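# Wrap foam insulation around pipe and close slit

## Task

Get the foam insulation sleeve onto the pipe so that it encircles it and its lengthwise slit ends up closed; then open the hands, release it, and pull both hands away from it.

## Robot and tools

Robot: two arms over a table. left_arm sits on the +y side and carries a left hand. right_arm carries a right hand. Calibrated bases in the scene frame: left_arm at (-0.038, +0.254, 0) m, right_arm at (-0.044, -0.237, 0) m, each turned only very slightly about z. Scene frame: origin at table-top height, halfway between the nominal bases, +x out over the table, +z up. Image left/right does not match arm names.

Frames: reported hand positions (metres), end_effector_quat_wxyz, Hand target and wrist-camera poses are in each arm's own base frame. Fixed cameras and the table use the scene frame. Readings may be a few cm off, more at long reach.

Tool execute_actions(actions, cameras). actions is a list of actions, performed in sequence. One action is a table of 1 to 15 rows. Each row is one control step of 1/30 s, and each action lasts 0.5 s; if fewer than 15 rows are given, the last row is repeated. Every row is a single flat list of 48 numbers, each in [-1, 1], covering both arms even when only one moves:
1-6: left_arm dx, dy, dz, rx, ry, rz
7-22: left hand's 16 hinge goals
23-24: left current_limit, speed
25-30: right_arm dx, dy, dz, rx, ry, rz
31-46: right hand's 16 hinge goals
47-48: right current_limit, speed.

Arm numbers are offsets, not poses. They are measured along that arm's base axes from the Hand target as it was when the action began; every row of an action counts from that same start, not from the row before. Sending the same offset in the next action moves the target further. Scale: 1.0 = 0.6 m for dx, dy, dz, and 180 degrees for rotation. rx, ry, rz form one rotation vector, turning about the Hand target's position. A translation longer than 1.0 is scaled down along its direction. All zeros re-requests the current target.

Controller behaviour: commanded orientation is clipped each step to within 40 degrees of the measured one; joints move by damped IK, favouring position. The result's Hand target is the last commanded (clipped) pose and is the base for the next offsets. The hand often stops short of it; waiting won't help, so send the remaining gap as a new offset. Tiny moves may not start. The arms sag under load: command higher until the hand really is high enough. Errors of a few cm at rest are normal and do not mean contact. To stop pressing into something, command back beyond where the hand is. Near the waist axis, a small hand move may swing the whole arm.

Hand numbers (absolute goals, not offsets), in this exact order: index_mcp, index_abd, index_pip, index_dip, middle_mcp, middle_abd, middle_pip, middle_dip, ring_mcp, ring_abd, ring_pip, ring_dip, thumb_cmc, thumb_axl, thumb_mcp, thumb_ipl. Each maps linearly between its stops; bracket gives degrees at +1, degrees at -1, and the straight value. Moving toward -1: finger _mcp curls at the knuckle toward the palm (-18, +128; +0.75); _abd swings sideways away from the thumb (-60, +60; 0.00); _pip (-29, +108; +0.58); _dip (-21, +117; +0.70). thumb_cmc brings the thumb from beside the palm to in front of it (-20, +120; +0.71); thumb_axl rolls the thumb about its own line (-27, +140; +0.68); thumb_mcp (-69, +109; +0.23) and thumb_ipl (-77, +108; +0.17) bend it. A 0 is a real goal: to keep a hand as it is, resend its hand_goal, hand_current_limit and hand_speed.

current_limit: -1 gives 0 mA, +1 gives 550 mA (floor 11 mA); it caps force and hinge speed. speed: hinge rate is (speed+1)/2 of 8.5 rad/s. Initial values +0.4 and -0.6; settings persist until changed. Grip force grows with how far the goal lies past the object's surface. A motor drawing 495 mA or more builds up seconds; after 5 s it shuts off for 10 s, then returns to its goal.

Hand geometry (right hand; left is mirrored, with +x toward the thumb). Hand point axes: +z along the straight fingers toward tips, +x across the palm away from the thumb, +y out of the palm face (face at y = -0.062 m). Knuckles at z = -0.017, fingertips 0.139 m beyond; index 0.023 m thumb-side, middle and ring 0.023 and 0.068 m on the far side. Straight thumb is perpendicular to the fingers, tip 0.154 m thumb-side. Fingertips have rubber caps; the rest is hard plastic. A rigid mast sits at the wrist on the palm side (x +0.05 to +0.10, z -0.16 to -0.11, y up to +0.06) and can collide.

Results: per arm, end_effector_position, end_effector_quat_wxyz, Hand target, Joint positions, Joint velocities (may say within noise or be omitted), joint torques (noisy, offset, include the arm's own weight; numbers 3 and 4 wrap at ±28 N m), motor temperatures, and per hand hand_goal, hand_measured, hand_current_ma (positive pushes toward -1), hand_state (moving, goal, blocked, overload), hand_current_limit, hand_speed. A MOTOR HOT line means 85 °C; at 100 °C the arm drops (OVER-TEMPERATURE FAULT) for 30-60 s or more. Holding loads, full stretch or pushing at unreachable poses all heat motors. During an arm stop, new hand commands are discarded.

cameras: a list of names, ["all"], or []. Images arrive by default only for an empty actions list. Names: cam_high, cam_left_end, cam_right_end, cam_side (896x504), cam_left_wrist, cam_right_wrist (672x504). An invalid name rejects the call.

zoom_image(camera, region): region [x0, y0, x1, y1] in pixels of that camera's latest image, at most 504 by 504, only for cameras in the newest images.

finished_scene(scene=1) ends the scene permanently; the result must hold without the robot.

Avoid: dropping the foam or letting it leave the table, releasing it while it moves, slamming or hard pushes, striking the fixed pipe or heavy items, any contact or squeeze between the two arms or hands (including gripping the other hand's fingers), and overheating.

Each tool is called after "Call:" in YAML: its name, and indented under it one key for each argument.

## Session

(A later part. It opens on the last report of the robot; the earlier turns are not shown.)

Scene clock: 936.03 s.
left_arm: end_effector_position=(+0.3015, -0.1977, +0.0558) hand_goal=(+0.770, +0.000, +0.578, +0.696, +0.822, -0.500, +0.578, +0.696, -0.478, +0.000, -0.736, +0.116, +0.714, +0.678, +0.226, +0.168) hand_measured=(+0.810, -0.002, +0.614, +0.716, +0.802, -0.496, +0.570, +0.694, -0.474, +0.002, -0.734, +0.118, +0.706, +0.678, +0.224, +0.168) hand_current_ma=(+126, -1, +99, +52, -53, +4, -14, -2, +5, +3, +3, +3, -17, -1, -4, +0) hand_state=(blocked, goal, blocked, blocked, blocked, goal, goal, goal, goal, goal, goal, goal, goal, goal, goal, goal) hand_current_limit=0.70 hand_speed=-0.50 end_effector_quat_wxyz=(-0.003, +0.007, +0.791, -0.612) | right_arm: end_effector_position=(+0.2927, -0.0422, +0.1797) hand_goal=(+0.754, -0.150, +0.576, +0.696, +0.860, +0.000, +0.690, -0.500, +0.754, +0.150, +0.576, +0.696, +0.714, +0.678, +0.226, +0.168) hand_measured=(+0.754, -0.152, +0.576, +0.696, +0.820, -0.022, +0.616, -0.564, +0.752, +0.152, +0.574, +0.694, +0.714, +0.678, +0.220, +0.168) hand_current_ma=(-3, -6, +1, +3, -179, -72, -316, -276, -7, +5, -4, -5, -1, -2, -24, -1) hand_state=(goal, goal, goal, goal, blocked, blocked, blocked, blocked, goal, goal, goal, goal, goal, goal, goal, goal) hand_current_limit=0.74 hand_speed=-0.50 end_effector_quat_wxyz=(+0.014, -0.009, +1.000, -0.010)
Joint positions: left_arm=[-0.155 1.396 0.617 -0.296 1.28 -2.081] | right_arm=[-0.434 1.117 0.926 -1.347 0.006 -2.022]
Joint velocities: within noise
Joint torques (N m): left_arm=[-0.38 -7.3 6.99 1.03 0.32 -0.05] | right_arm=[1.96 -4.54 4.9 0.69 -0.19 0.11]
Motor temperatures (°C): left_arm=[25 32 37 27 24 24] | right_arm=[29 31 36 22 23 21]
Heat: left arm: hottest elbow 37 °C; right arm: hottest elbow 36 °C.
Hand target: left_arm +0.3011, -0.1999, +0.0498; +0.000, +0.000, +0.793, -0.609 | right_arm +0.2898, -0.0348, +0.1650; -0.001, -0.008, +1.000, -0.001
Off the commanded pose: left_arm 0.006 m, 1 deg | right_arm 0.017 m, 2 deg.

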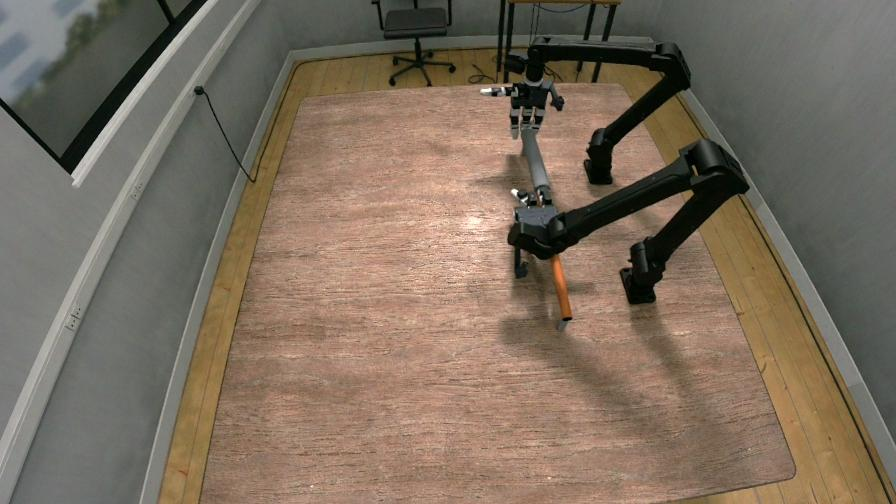

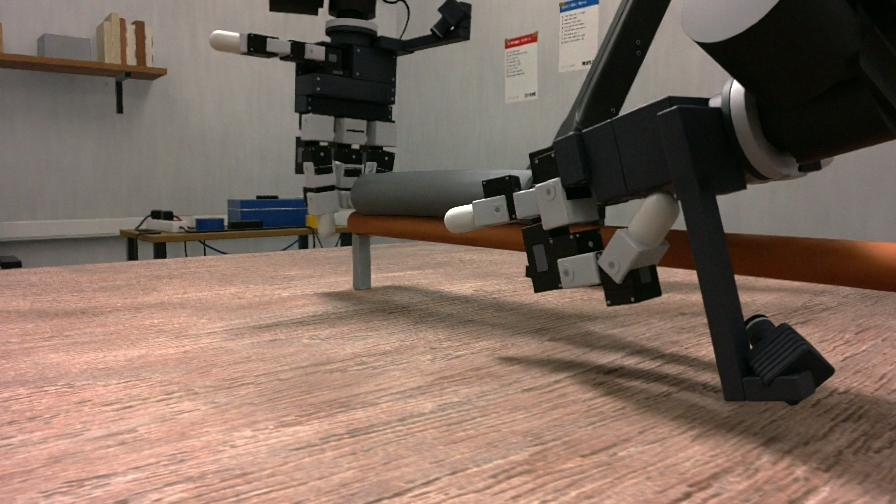

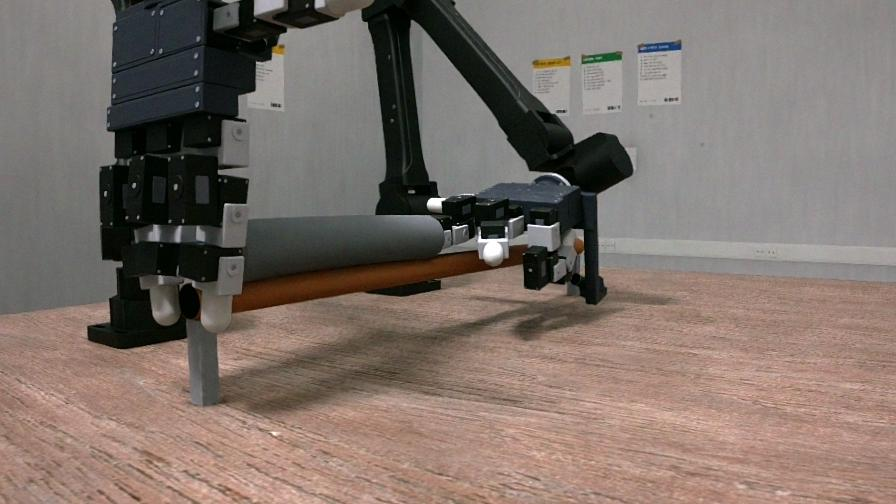

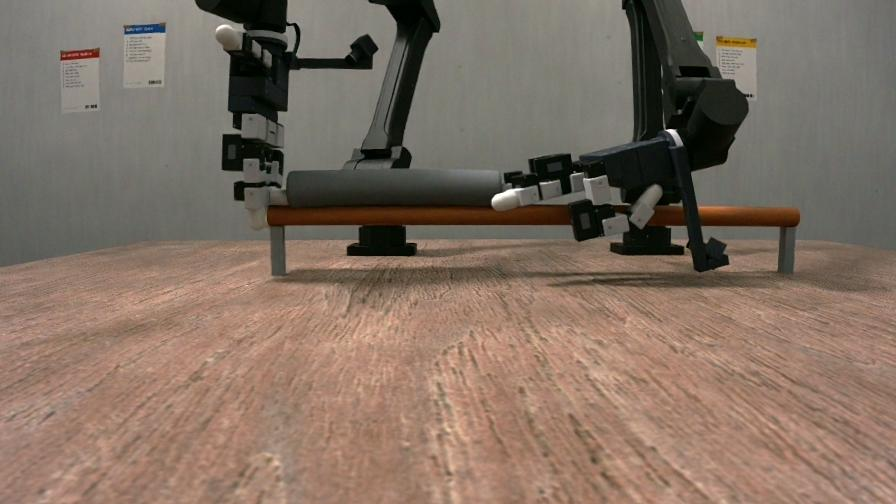

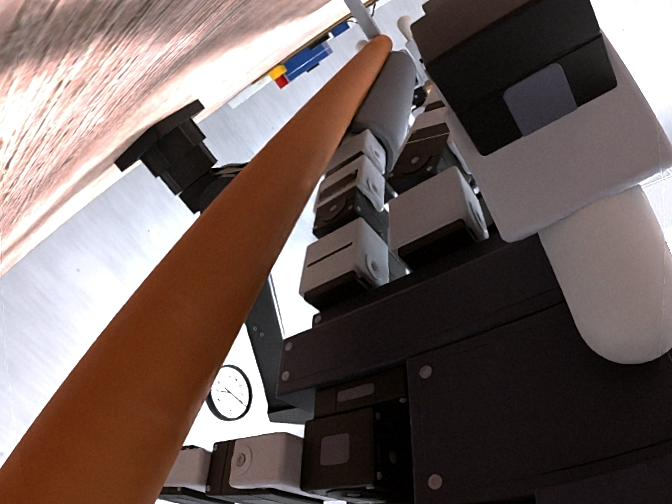

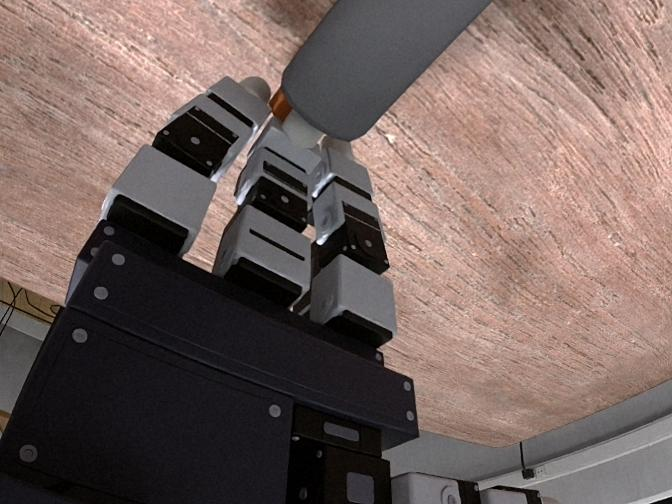

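Call:
zoom_image:
  camera: "cam_right_wrist"
  region: [220, 50, 400, 200]

Call:
zoom_image:
  camera: "cam_left_wrist"
  region: [330, 10, 430, 110]

Call:
zoom_image:
  camera: "cam_side"
  region: [250, 160, 310, 220]

Call:
zoom_image:
  camera: "cam_left_end"
  region: [280, 130, 420, 270]

Scaled by 2.800 from the camera's 672x504 image, which has a finer 960x720 frame.

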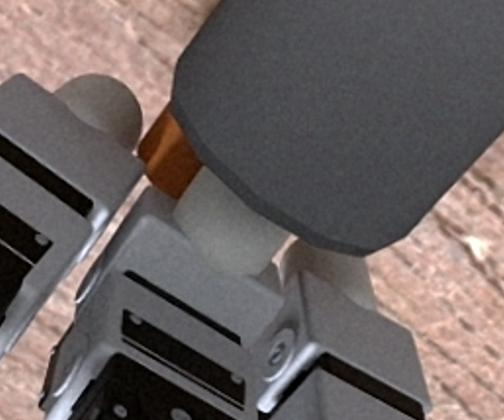

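Scaled by 5.040 from the camera's 672x504 image, which has a finer 960x720 frame.

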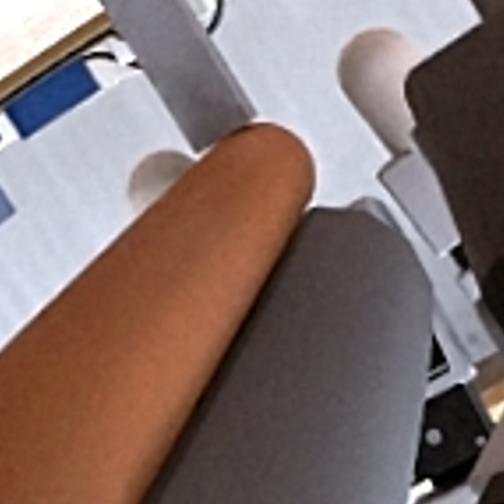

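Scaled by 8.400 from the camera's 896x504 image, which has a finer 1280x720 frame.

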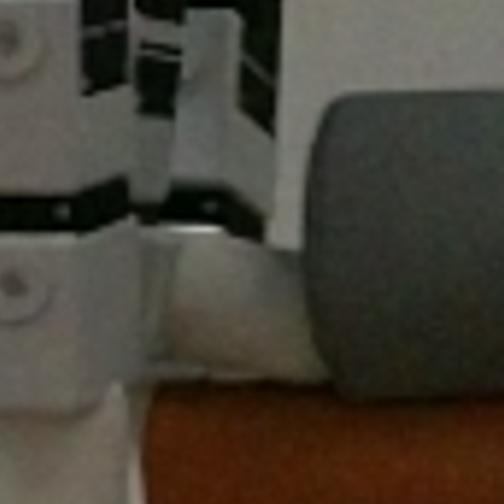

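Scaled by 3.600 from the camera's 896x504 image, which has a finer 1280x720 frame.

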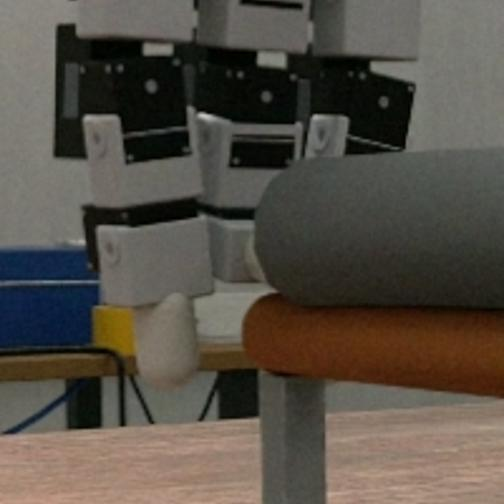

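Call:
execute_actions:
  actions:
    - [[0,0,0,0,0,0,0.77,0.0,0.577,0.696,0.822,-0.5,0.577,0.696,-0.478,0,-0.736,0.116,0.714,0.678,0.226,0.168,0.7,-0.5,-0.005,-0.03,0,0,0,0,0.754,-0.15,0.576,0.696,0.88,0,0.70,-0.48,0.754,0.15,0.576,0.696,0.714,0.678,0.226,0.168,0.74,-0.5]]
    - [[0,0,0,0,0,0,0.77,0.0,0.577,0.696,0.822,-0.5,0.577,0.696,-0.478,0,-0.736,0.116,0.714,0.678,0.226,0.168,0.7,-0.5,0.0,0.035,0,0,0,0,0.754,-0.15,0.576,0.696,0.88,0,0.70,-0.48,0.754,0.15,0.576,0.696,0.714,0.678,0.226,0.168,0.74,-0.5]]
  cameras: ["cam_side","cam_right_wrist","cam_left_wrist"]

Call:
zoom_image:
  camera: "cam_side"
  region: [250, 160, 310, 220]

Call:
zoom_image:
  camera: "cam_left_wrist"
  region: [330, 10, 430, 110]

Scene clock: 944.57 s.
left_arm: end_effector_position=(+0.3015, -0.1977, +0.0558) hand_goal=(+0.770, +0.000, +0.578, +0.696, +0.822, -0.500, +0.578, +0.696, -0.478, +0.000, -0.736, +0.116, +0.714, +0.678, +0.226, +0.168) hand_measured=(+0.810, -0.002, +0.614, +0.716, +0.802, -0.496, +0.570, +0.694, -0.474, +0.002, -0.734, +0.118, +0.706, +0.678, +0.224, +0.168) hand_current_ma=(+126, -1, +99, +52, -53, +4, -14, -2, +5, +3, +3, +3, -17, -1, -4, +0) hand_state=(blocked, goal, blocked, blocked, blocked, goal, goal, goal, goal, goal, goal, goal, goal, goal, goal, goal) hand_current_limit=0.70 hand_speed=-0.50 end_effector_quat_wxyz=(-0.003, +0.007, +0.791, -0.612) | right_arm: end_effector_position=(+0.2915, -0.0392, +0.1807) hand_goal=(+0.754, -0.150, +0.576, +0.696, +0.880, +0.000, +0.700, -0.480, +0.754, +0.150, +0.576, +0.696, +0.714, +0.678, +0.226, +0.168) hand_measured=(+0.752, -0.152, +0.576, +0.696, +0.846, -0.010, +0.620, -0.564, +0.752, +0.152, +0.574, +0.694, +0.714, +0.678, +0.220, +0.168) hand_current_ma=(-3, -6, +1, +3, -150, -34, -348, -372, -7, +5, -4, -5, -1, -2, -24, -1) hand_state=(goal, goal, goal, goal, blocked, goal, blocked, blocked, goal, goal, goal, goal, goal, goal, goal, goal) hand_current_limit=0.74 hand_speed=-0.50 end_effector_quat_wxyz=(+0.017, -0.008, +1.000, -0.010)
Joint positions: left_arm=[-0.155 1.396 0.617 -0.296 1.28 -2.081] | right_arm=[-0.428 1.105 0.92 -1.347 0.004 -2.014]
Joint torques (N m): left_arm=[-0.56 -7.3 6.99 1.03 0.32 -0.04] | right_arm=[2.2 -4.19 4.78 0.73 -0.14 0.06]
Heat: left arm: hottest elbow 37 °C; right arm: hottest elbow 35 °C.
Hand target: left_arm +0.3011, -0.1999, +0.0498; +0.000, +0.000, +0.793, -0.609 | right_arm +0.2869, -0.0319, +0.1650; -0.001, -0.008, +1.000, -0.001
Off the commanded pose: left_arm 0.006 m, 1 deg | right_arm 0.018 m, 2 deg.
joint sent to its limit (left arm) — joint 6 (wrist roll), lower limit. The joint targets still meet the commanded pose.
Images, in order (width x height): cam_side 896x504, cam_left_wrist 672x504, cam_right_wrist 672x504.

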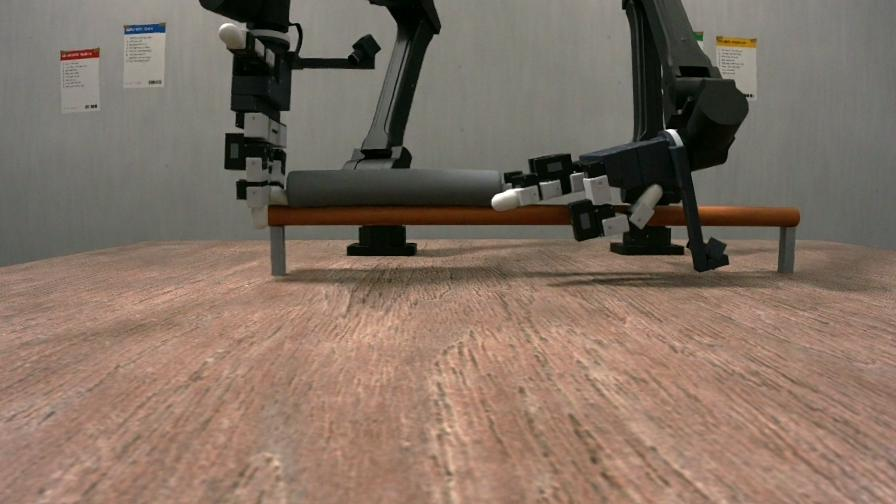

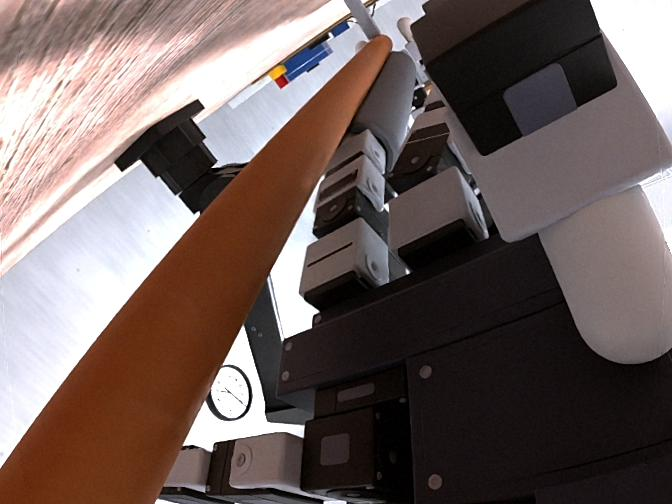

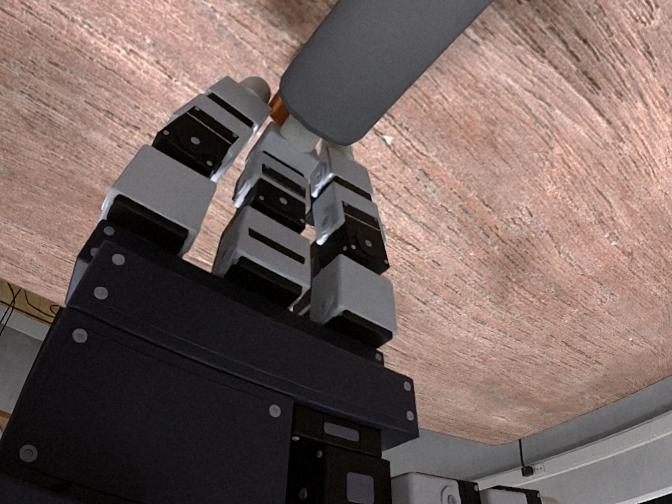

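Scaled by 8.400 from the camera's 896x504 image, which has a finer 1280x720 frame.

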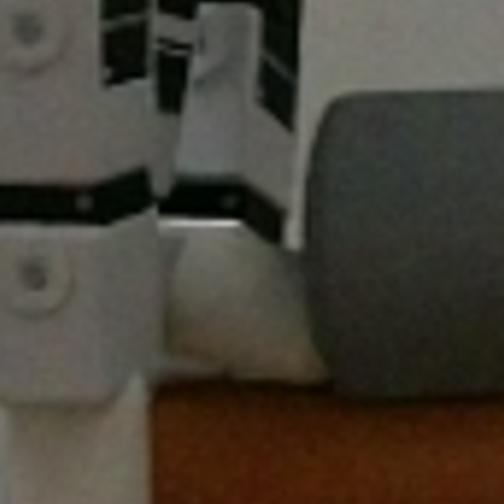

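Scaled by 5.040 from the camera's 672x504 image, which has a finer 960x720 frame.

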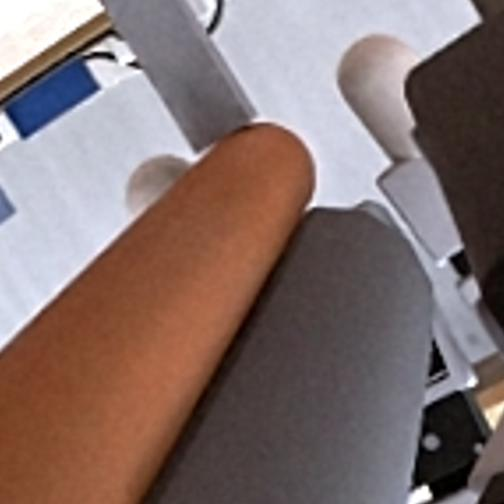

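Call:
execute_actions:
  actions:
    - [[0,0,0,0,0,0,0.77,0.0,0.577,0.696,0.822,-0.5,0.577,0.696,-0.478,0,-0.736,0.116,0.714,0.678,0.226,0.168,0.7,-0.5,-0.004,0.012,0.008,0,0,0,0.754,-0.10,0.576,0.696,0.85,0,0.66,-0.53,0.754,0.10,0.576,0.696,0.714,0.678,0.226,0.168,0.74,-0.5]]
    - [[0,0,0,0,0,0,0.77,0.0,0.577,0.696,0.822,-0.5,0.577,0.696,-0.478,0,-0.736,0.116,0.714,0.678,0.226,0.168,0.7,-0.5,0.0,0.012,0.0,0,0,0,0.754,-0.10,0.576,0.696,0.85,0,0.66,-0.53,0.754,0.10,0.576,0.696,0.714,0.678,0.226,0.168,0.74,-0.5]]
  cameras: ["cam_side","cam_right_wrist","cam_high"]

Call:
zoom_image:
  camera: "cam_side"
  region: [250, 160, 310, 220]

Call:
zoom_image:
  camera: "cam_right_wrist"
  region: [220, 50, 400, 200]

Scene clock: 946.10 s.
left_arm: end_effector_position=(+0.3015, -0.1977, +0.0558) hand_goal=(+0.770, +0.000, +0.578, +0.696, +0.822, -0.500, +0.578, +0.696, -0.478, +0.000, -0.736, +0.116, +0.714, +0.678, +0.226, +0.168) hand_measured=(+0.810, -0.002, +0.614, +0.716, +0.802, -0.496, +0.570, +0.694, -0.474, +0.002, -0.734, +0.118, +0.706, +0.678, +0.224, +0.168) hand_current_ma=(+126, -1, +98, +51, -53, +4, -14, -2, +5, +3, +3, +3, -17, -1, -4, +0) hand_state=(blocked, goal, blocked, blocked, blocked, goal, goal, goal, goal, goal, goal, goal, goal, goal, goal, goal) hand_current_limit=0.70 hand_speed=-0.50 end_effector_quat_wxyz=(-0.003, +0.007, +0.791, -0.612) | right_arm: end_effector_position=(+0.2932, -0.0286, +0.1812) hand_goal=(+0.754, -0.100, +0.576, +0.696, +0.850, +0.000, +0.660, -0.530, +0.754, +0.100, +0.576, +0.696, +0.714, +0.678, +0.226, +0.168) hand_measured=(+0.752, -0.102, +0.576, +0.696, +0.876, -0.004, +0.648, -0.578, +0.752, +0.102, +0.574, +0.694, +0.714, +0.678, +0.220, +0.168) hand_current_ma=(-3, -7, +1, +3, +108, -9, -45, -201, -7, +7, -4, -5, -1, -2, -24, -1) hand_state=(goal, goal, goal, goal, blocked, goal, goal, blocked, goal, goal, goal, goal, goal, goal, goal, goal) hand_current_limit=0.74 hand_speed=-0.50 end_effector_quat_wxyz=(+0.019, -0.004, +1.000, -0.015)
Joint positions: left_arm=[-0.155 1.396 0.617 -0.296 1.28 -2.081] | right_arm=[-0.388 1.09 0.912 -1.347 0.013 -1.968]
Joint torques (N m): left_arm=[-0.38 -7.41 6.97 1.03 0.33 -0.04] | right_arm=[2.43 -4.72 5.12 0.02 -0.4 0.03]
Heat: left arm: hottest elbow 37 °C; right arm: hottest elbow 35 °C.
Hand target: left_arm +0.3011, -0.1999, +0.0498; +0.000, +0.000, +0.793, -0.609 | right_arm +0.2845, -0.0174, +0.1699; -0.001, -0.009, +1.000, -0.001
Off the commanded pose: left_arm 0.006 m, 1 deg | right_arm 0.018 m, 3 deg.
joint sent to its limit (left arm) — joint 6 (wrist roll), lower limit. The joint targets still meet the commanded pose.
Images, in order (width x height): cam_high 896x504, cam_side 896x504, cam_right_wrist 672x504.

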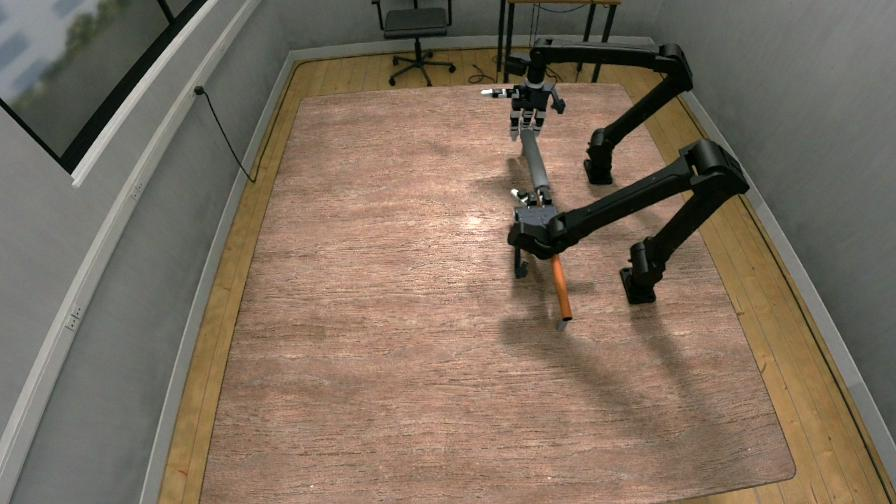

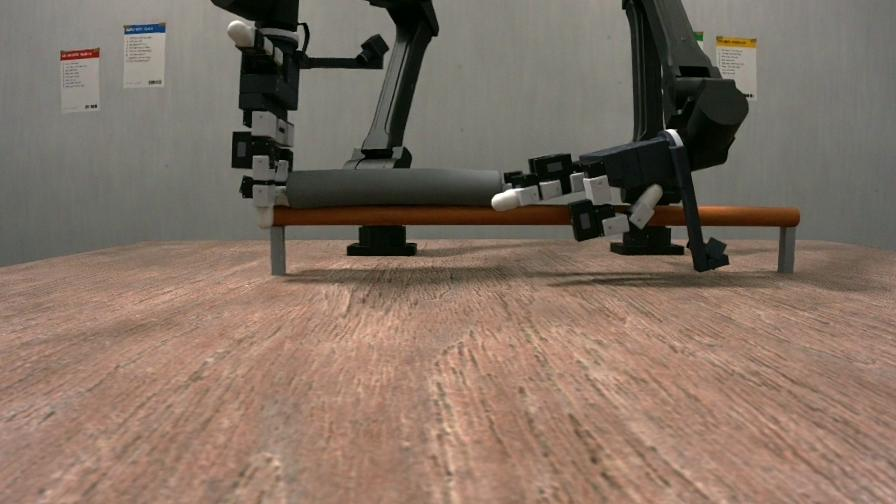

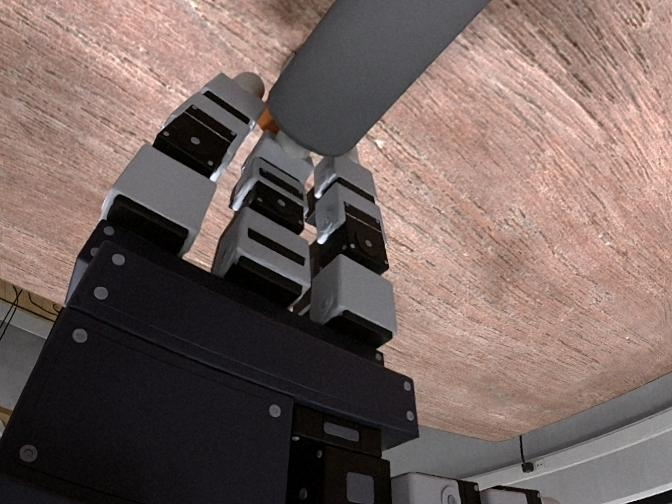

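Scaled by 8.400 from the camera's 896x504 image, which has a finer 1280x720 frame.

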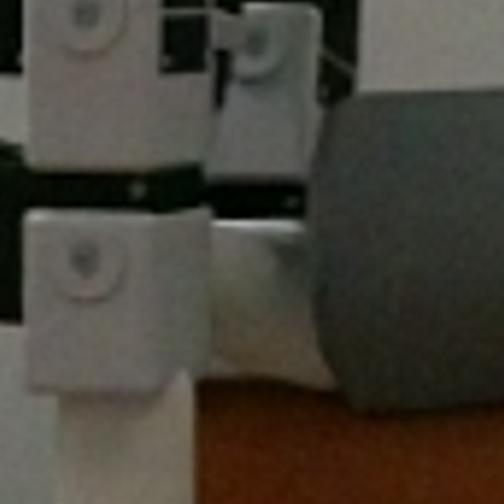

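Scaled by 2.800 from the camera's 672x504 image, which has a finer 960x720 frame.

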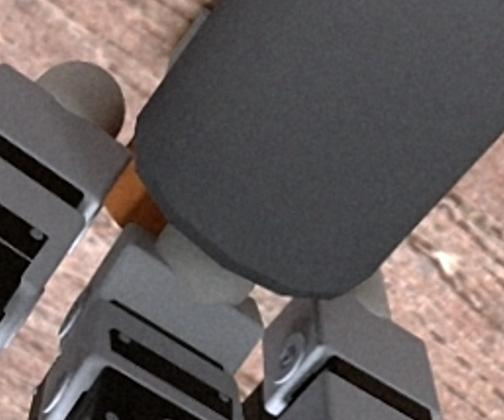

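Call:
zoom_image:
  camera: "cam_side"
  region: [250, 140, 550, 230]

Call:
zoom_image:
  camera: "cam_high"
  region: [490, 110, 590, 210]

Scaled by 1.680 from the camera's 896x504 image, which has a finer 1280x720 frame.

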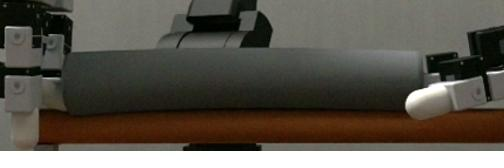

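Scaled by 5.040 from the camera's 896x504 image, which has a finer 1280x720 frame.

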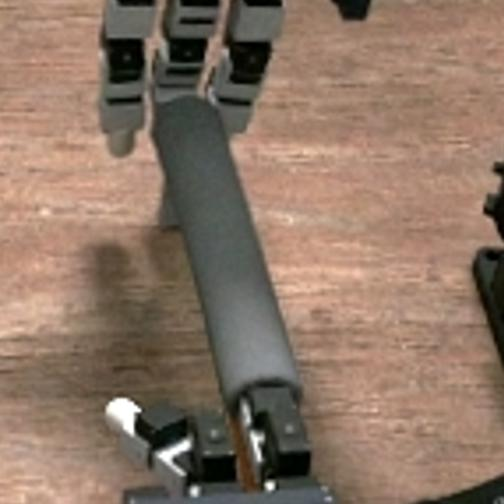

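Call:
execute_actions:
  actions:
    - [[0,0,0,0,0,0,0.77,0.0,0.577,0.696,0.822,-0.5,0.577,0.696,-0.478,0,-0.736,0.116,0.714,0.678,0.226,0.168,0.7,-0.5,0.008,-0.008,-0.004,0,0,0,0.754,-0.05,0.576,0.696,0.88,0,0.68,-0.50,0.754,0.05,0.576,0.696,0.714,0.678,0.226,0.168,0.74,-0.5]]
    - [[0,0,0,0,0,0,0.77,0.0,0.577,0.696,0.822,-0.5,0.577,0.696,-0.478,0,-0.736,0.116,0.714,0.678,0.226,0.168,0.7,-0.5,0.008,0.008,-0.004,0,0,0,0.754,-0.05,0.576,0.696,0.88,0,0.68,-0.50,0.754,0.05,0.576,0.696,0.714,0.678,0.226,0.168,0.74,-0.5]]
  cameras: ["cam_side","cam_right_wrist","cam_high"]

Call:
zoom_image:
  camera: "cam_side"
  region: [250, 160, 310, 220]

Call:
zoom_image:
  camera: "cam_right_wrist"
  region: [220, 50, 400, 200]

Scene clock: 948.33 s.
left_arm: end_effector_position=(+0.3015, -0.1977, +0.0558) hand_goal=(+0.770, +0.000, +0.578, +0.696, +0.822, -0.500, +0.578, +0.696, -0.478, +0.000, -0.736, +0.116, +0.714, +0.678, +0.226, +0.168) hand_measured=(+0.810, -0.002, +0.612, +0.716, +0.802, -0.496, +0.570, +0.694, -0.474, +0.002, -0.734, +0.118, +0.706, +0.678, +0.224, +0.168) hand_current_ma=(+126, -1, +98, +51, -53, +4, -14, -2, +5, +3, +3, +3, -17, -1, -4, +0) hand_state=(blocked, goal, blocked, blocked, blocked, goal, goal, goal, goal, goal, goal, goal, goal, goal, goal, goal) hand_current_limit=0.70 hand_speed=-0.50 end_effector_quat_wxyz=(-0.003, +0.007, +0.791, -0.612) | right_arm: end_effector_position=(+0.2953, -0.0247, +0.1814) hand_goal=(+0.754, -0.050, +0.576, +0.696, +0.880, +0.000, +0.680, -0.500, +0.754, +0.050, +0.576, +0.696, +0.714, +0.678, +0.226, +0.168) hand_measured=(+0.752, -0.052, +0.576, +0.696, +0.896, -0.006, +0.656, -0.574, +0.752, +0.052, +0.574, +0.694, +0.714, +0.678, +0.220, +0.168) hand_current_ma=(-3, -8, +1, +3, +63, -19, -92, -319, -7, +8, -4, -5, -1, -2, -24, -1) hand_state=(goal, goal, goal, goal, goal, goal, blocked, blocked, goal, goal, goal, goal, goal, goal, goal, goal) hand_current_limit=0.74 hand_speed=-0.50 end_effector_quat_wxyz=(+0.020, -0.005, +1.000, -0.014)
Joint positions: left_arm=[-0.155 1.396 0.617 -0.296 1.28 -2.081] | right_arm=[-0.374 1.09 0.912 -1.345 0.011 -1.955]
Joint torques (N m): left_arm=[-0.73 -7.24 7.01 1.03 0.32 -0.05] | right_arm=[2.49 -2.78 5.61 0.57 -0.36 0.06]
Heat: left arm: hottest elbow 37 °C; right arm: hottest elbow 35 °C.
Hand target: left_arm +0.3011, -0.1999, +0.0498; +0.000, +0.000, +0.793, -0.609 | right_arm +0.2941, -0.0175, +0.1651; -0.001, -0.008, +1.000, -0.001
Off the commanded pose: left_arm 0.006 m, 1 deg | right_arm 0.018 m, 3 deg.
joint sent to its limit (left arm) — joint 6 (wrist roll), lower limit. The joint targets still meet the commanded pose.
Images, in order (width x height): cam_high 896x504, cam_side 896x504, cam_right_wrist 672x504.

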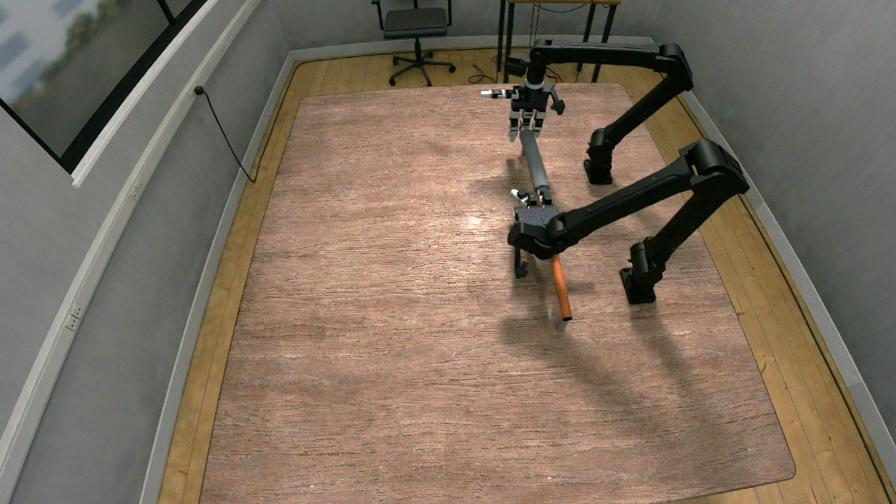

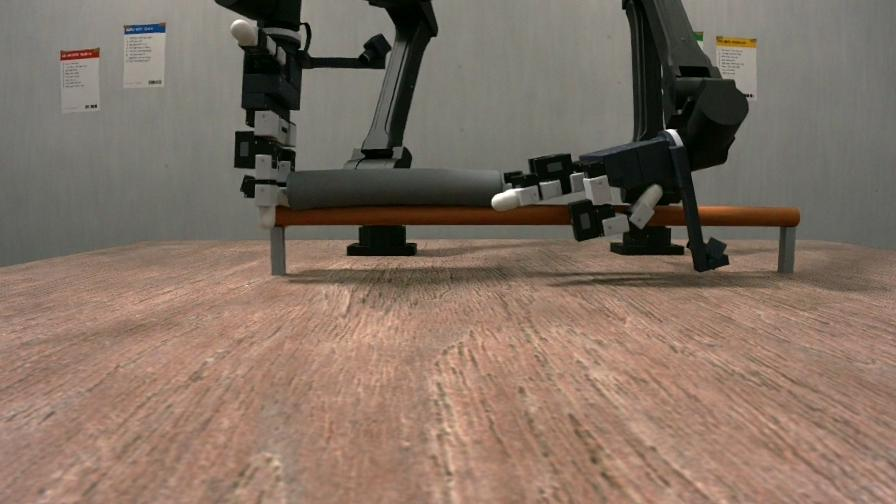

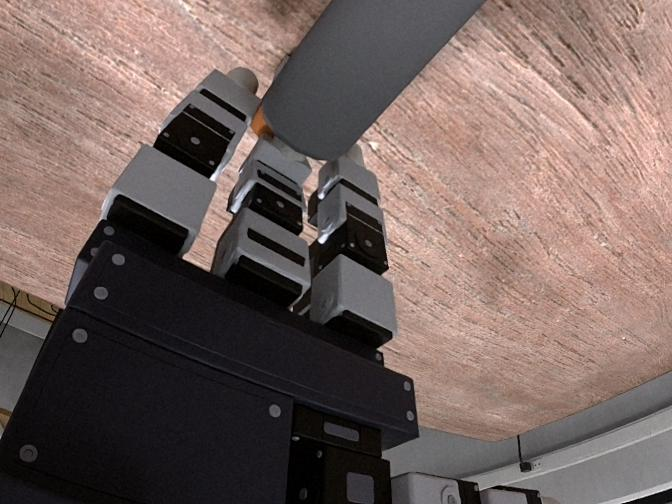

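Scaled by 8.400 from the camera's 896x504 image, which has a finer 1280x720 frame.

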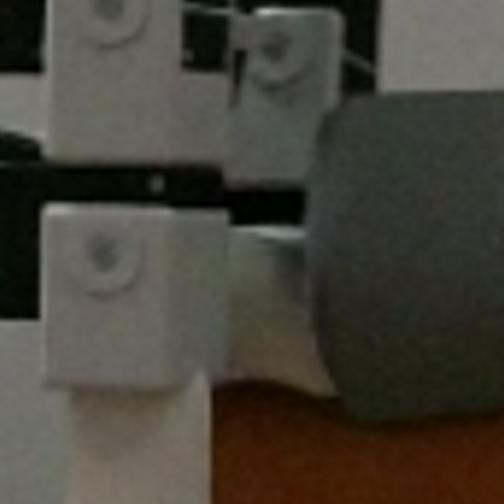

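Scaled by 2.800 from the camera's 672x504 image, which has a finer 960x720 frame.

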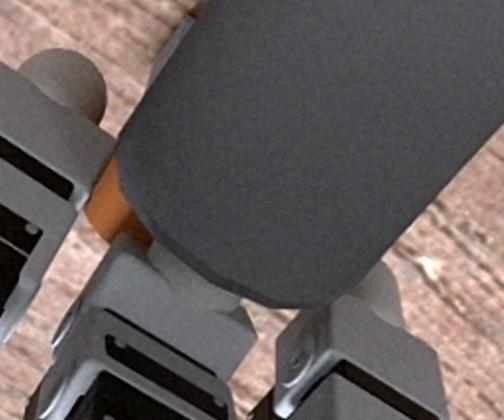

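Call:
zoom_image:
  camera: "cam_high"
  region: [490, 110, 590, 210]

Scaled by 5.040 from the camera's 896x504 image, which has a finer 1280x720 frame.

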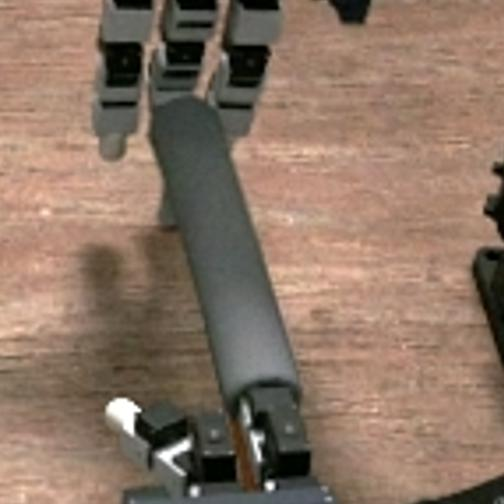

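Call:
execute_actions:
  actions:
    - [[0,0,0,0,0,0,0.77,0.0,0.577,0.696,0.822,-0.5,0.577,0.696,-0.478,0,-0.736,0.116,0.714,0.678,0.226,0.168,0.7,-0.5,0.012,-0.012,-0.004,0,0,0,0.754,0.0,0.576,0.696,0.90,0,0.70,-0.49,0.754,0.0,0.576,0.696,0.714,0.678,0.226,0.168,0.74,-0.5]]
    - [[0,0,0,0,0,0,0.77,0.0,0.577,0.696,0.822,-0.5,0.577,0.696,-0.478,0,-0.736,0.116,0.714,0.678,0.226,0.168,0.7,-0.5,0.010,0.012,-0.004,0,0,0,0.754,0.0,0.576,0.696,0.90,0,0.70,-0.49,0.754,0.0,0.576,0.696,0.714,0.678,0.226,0.168,0.74,-0.5]]
  cameras: ["cam_side","cam_right_wrist","cam_high"]

Call:
zoom_image:
  camera: "cam_side"
  region: [250, 160, 310, 220]

Call:
zoom_image:
  camera: "cam_high"
  region: [490, 110, 590, 210]

Scene clock: 950.17 s.
left_arm: end_effector_position=(+0.3015, -0.1976, +0.0557) hand_goal=(+0.770, +0.000, +0.578, +0.696, +0.822, -0.500, +0.578, +0.696, -0.478, +0.000, -0.736, +0.116, +0.714, +0.678, +0.226, +0.168) hand_measured=(+0.810, -0.002, +0.612, +0.716, +0.802, -0.496, +0.570, +0.694, -0.474, +0.002, -0.734, +0.118, +0.706, +0.678, +0.224, +0.168) hand_current_ma=(+126, -2, +93, +49, -53, +4, -14, -2, +5, +3, +3, +3, -17, -1, -4, +0) hand_state=(blocked, goal, blocked, goal, blocked, goal, goal, goal, goal, goal, goal, goal, goal, goal, goal, goal) hand_current_limit=0.70 hand_speed=-0.50 end_effector_quat_wxyz=(-0.003, +0.007, +0.791, -0.611) | right_arm: end_effector_position=(+0.3021, -0.0222, +0.1759) hand_goal=(+0.754, +0.000, +0.576, +0.696, +0.900, +0.000, +0.700, -0.490, +0.754, +0.000, +0.576, +0.696, +0.714, +0.678, +0.226, +0.168) hand_measured=(+0.752, -0.002, +0.576, +0.696, +0.910, -0.002, +0.666, -0.572, +0.760, -0.020, +0.578, +0.694, +0.714, +0.678, +0.220, +0.168) hand_current_ma=(-3, -8, +1, +3, +36, -3, -140, -357, +18, -66, +5, -5, +0, -2, -24, -1) hand_state=(goal, goal, goal, goal, goal, goal, blocked, blocked, goal, blocked, goal, goal, goal, goal, goal, goal) hand_current_limit=0.74 hand_speed=-0.50 end_effector_quat_wxyz=(+0.018, -0.006, +1.000, -0.012)
Joint positions: left_arm=[-0.155 1.396 0.617 -0.296 1.28 -2.081] | right_arm=[-0.359 1.113 0.914 -1.329 0.01 -1.942]
Joint torques (N m): left_arm=[-0.56 -7.18 6.97 1.03 0.36 -0.04] | right_arm=[2.26 -1.85 6.56 0.85 -0.32 0.1]
Heat: left arm: hottest elbow 37 °C; right arm: hottest elbow 35 °C.
Hand target: left_arm +0.3011, -0.1999, +0.0498; +0.000, +0.000, +0.793, -0.609 | right_arm +0.3071, -0.0174, +0.1601; -0.002, -0.008, +1.000, +0.000
Off the commanded pose: left_arm 0.006 m, 1 deg | right_arm 0.017 m, 3 deg.
joint sent to its limit (left arm) — joint 6 (wrist roll), lower limit. The joint targets still meet the commanded pose.
Images, in order (width x height): cam_high 896x504, cam_side 896x504, cam_right_wrist 672x504.

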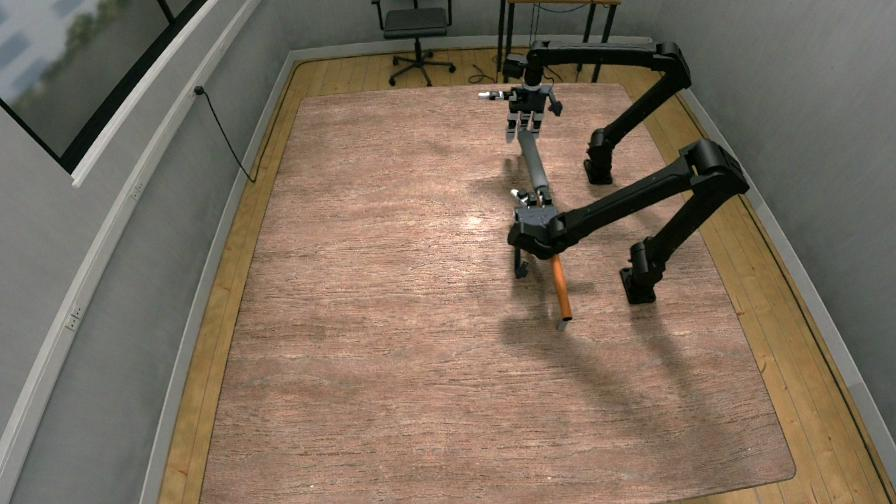

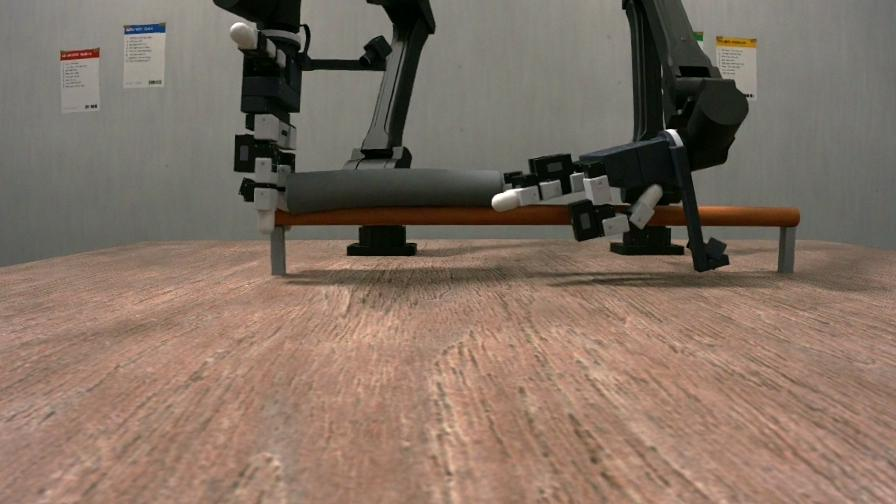

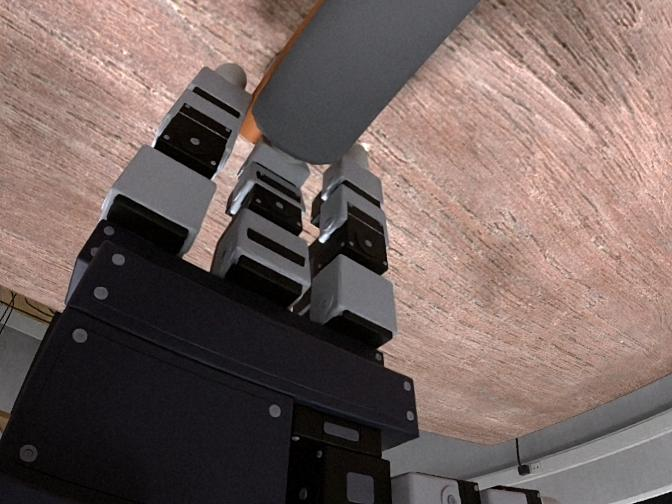

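Scaled by 8.400 from the camera's 896x504 image, which has a finer 1280x720 frame.

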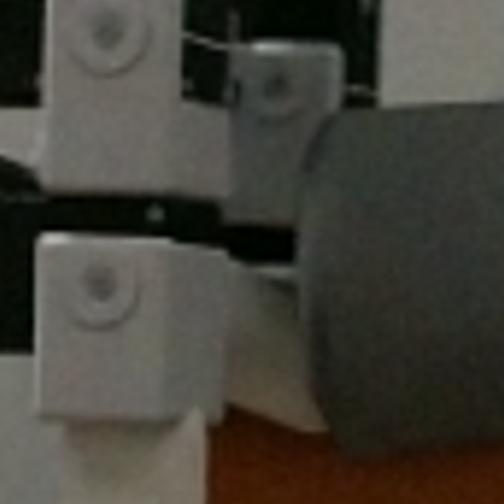

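Scaled by 5.040 from the camera's 896x504 image, which has a finer 1280x720 frame.

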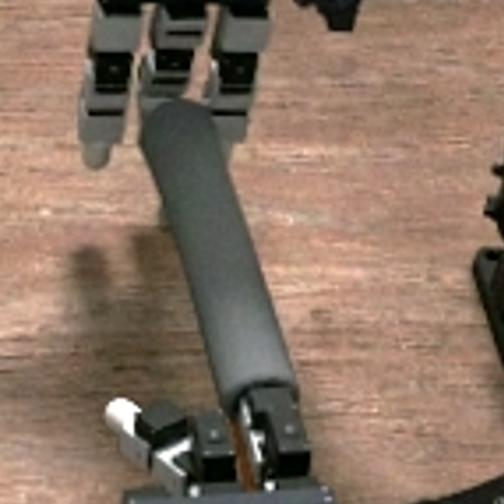

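Call:
zoom_image:
  camera: "cam_right_wrist"
  region: [220, 30, 400, 210]

Call:
zoom_image:
  camera: "cam_right_wrist"
  region: [230, 90, 320, 180]

Scaled by 2.800 from the camera's 672x504 image, which has a finer 960x720 frame.

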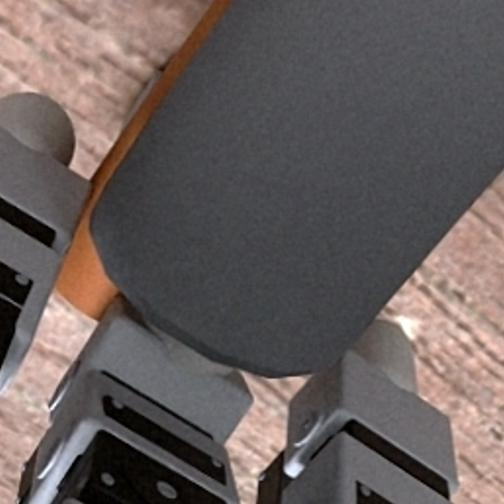

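Scaled by 5.600 from the camera's 672x504 image, which has a finer 960x720 frame.

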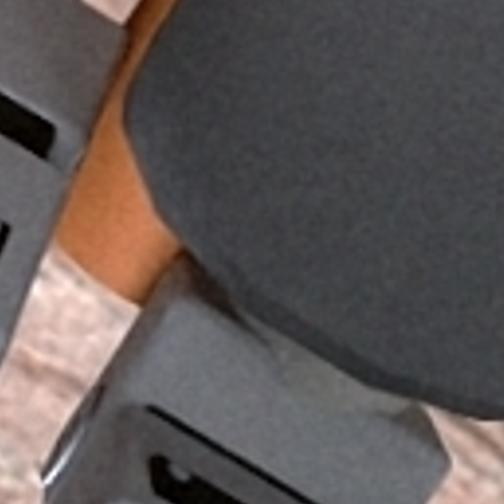

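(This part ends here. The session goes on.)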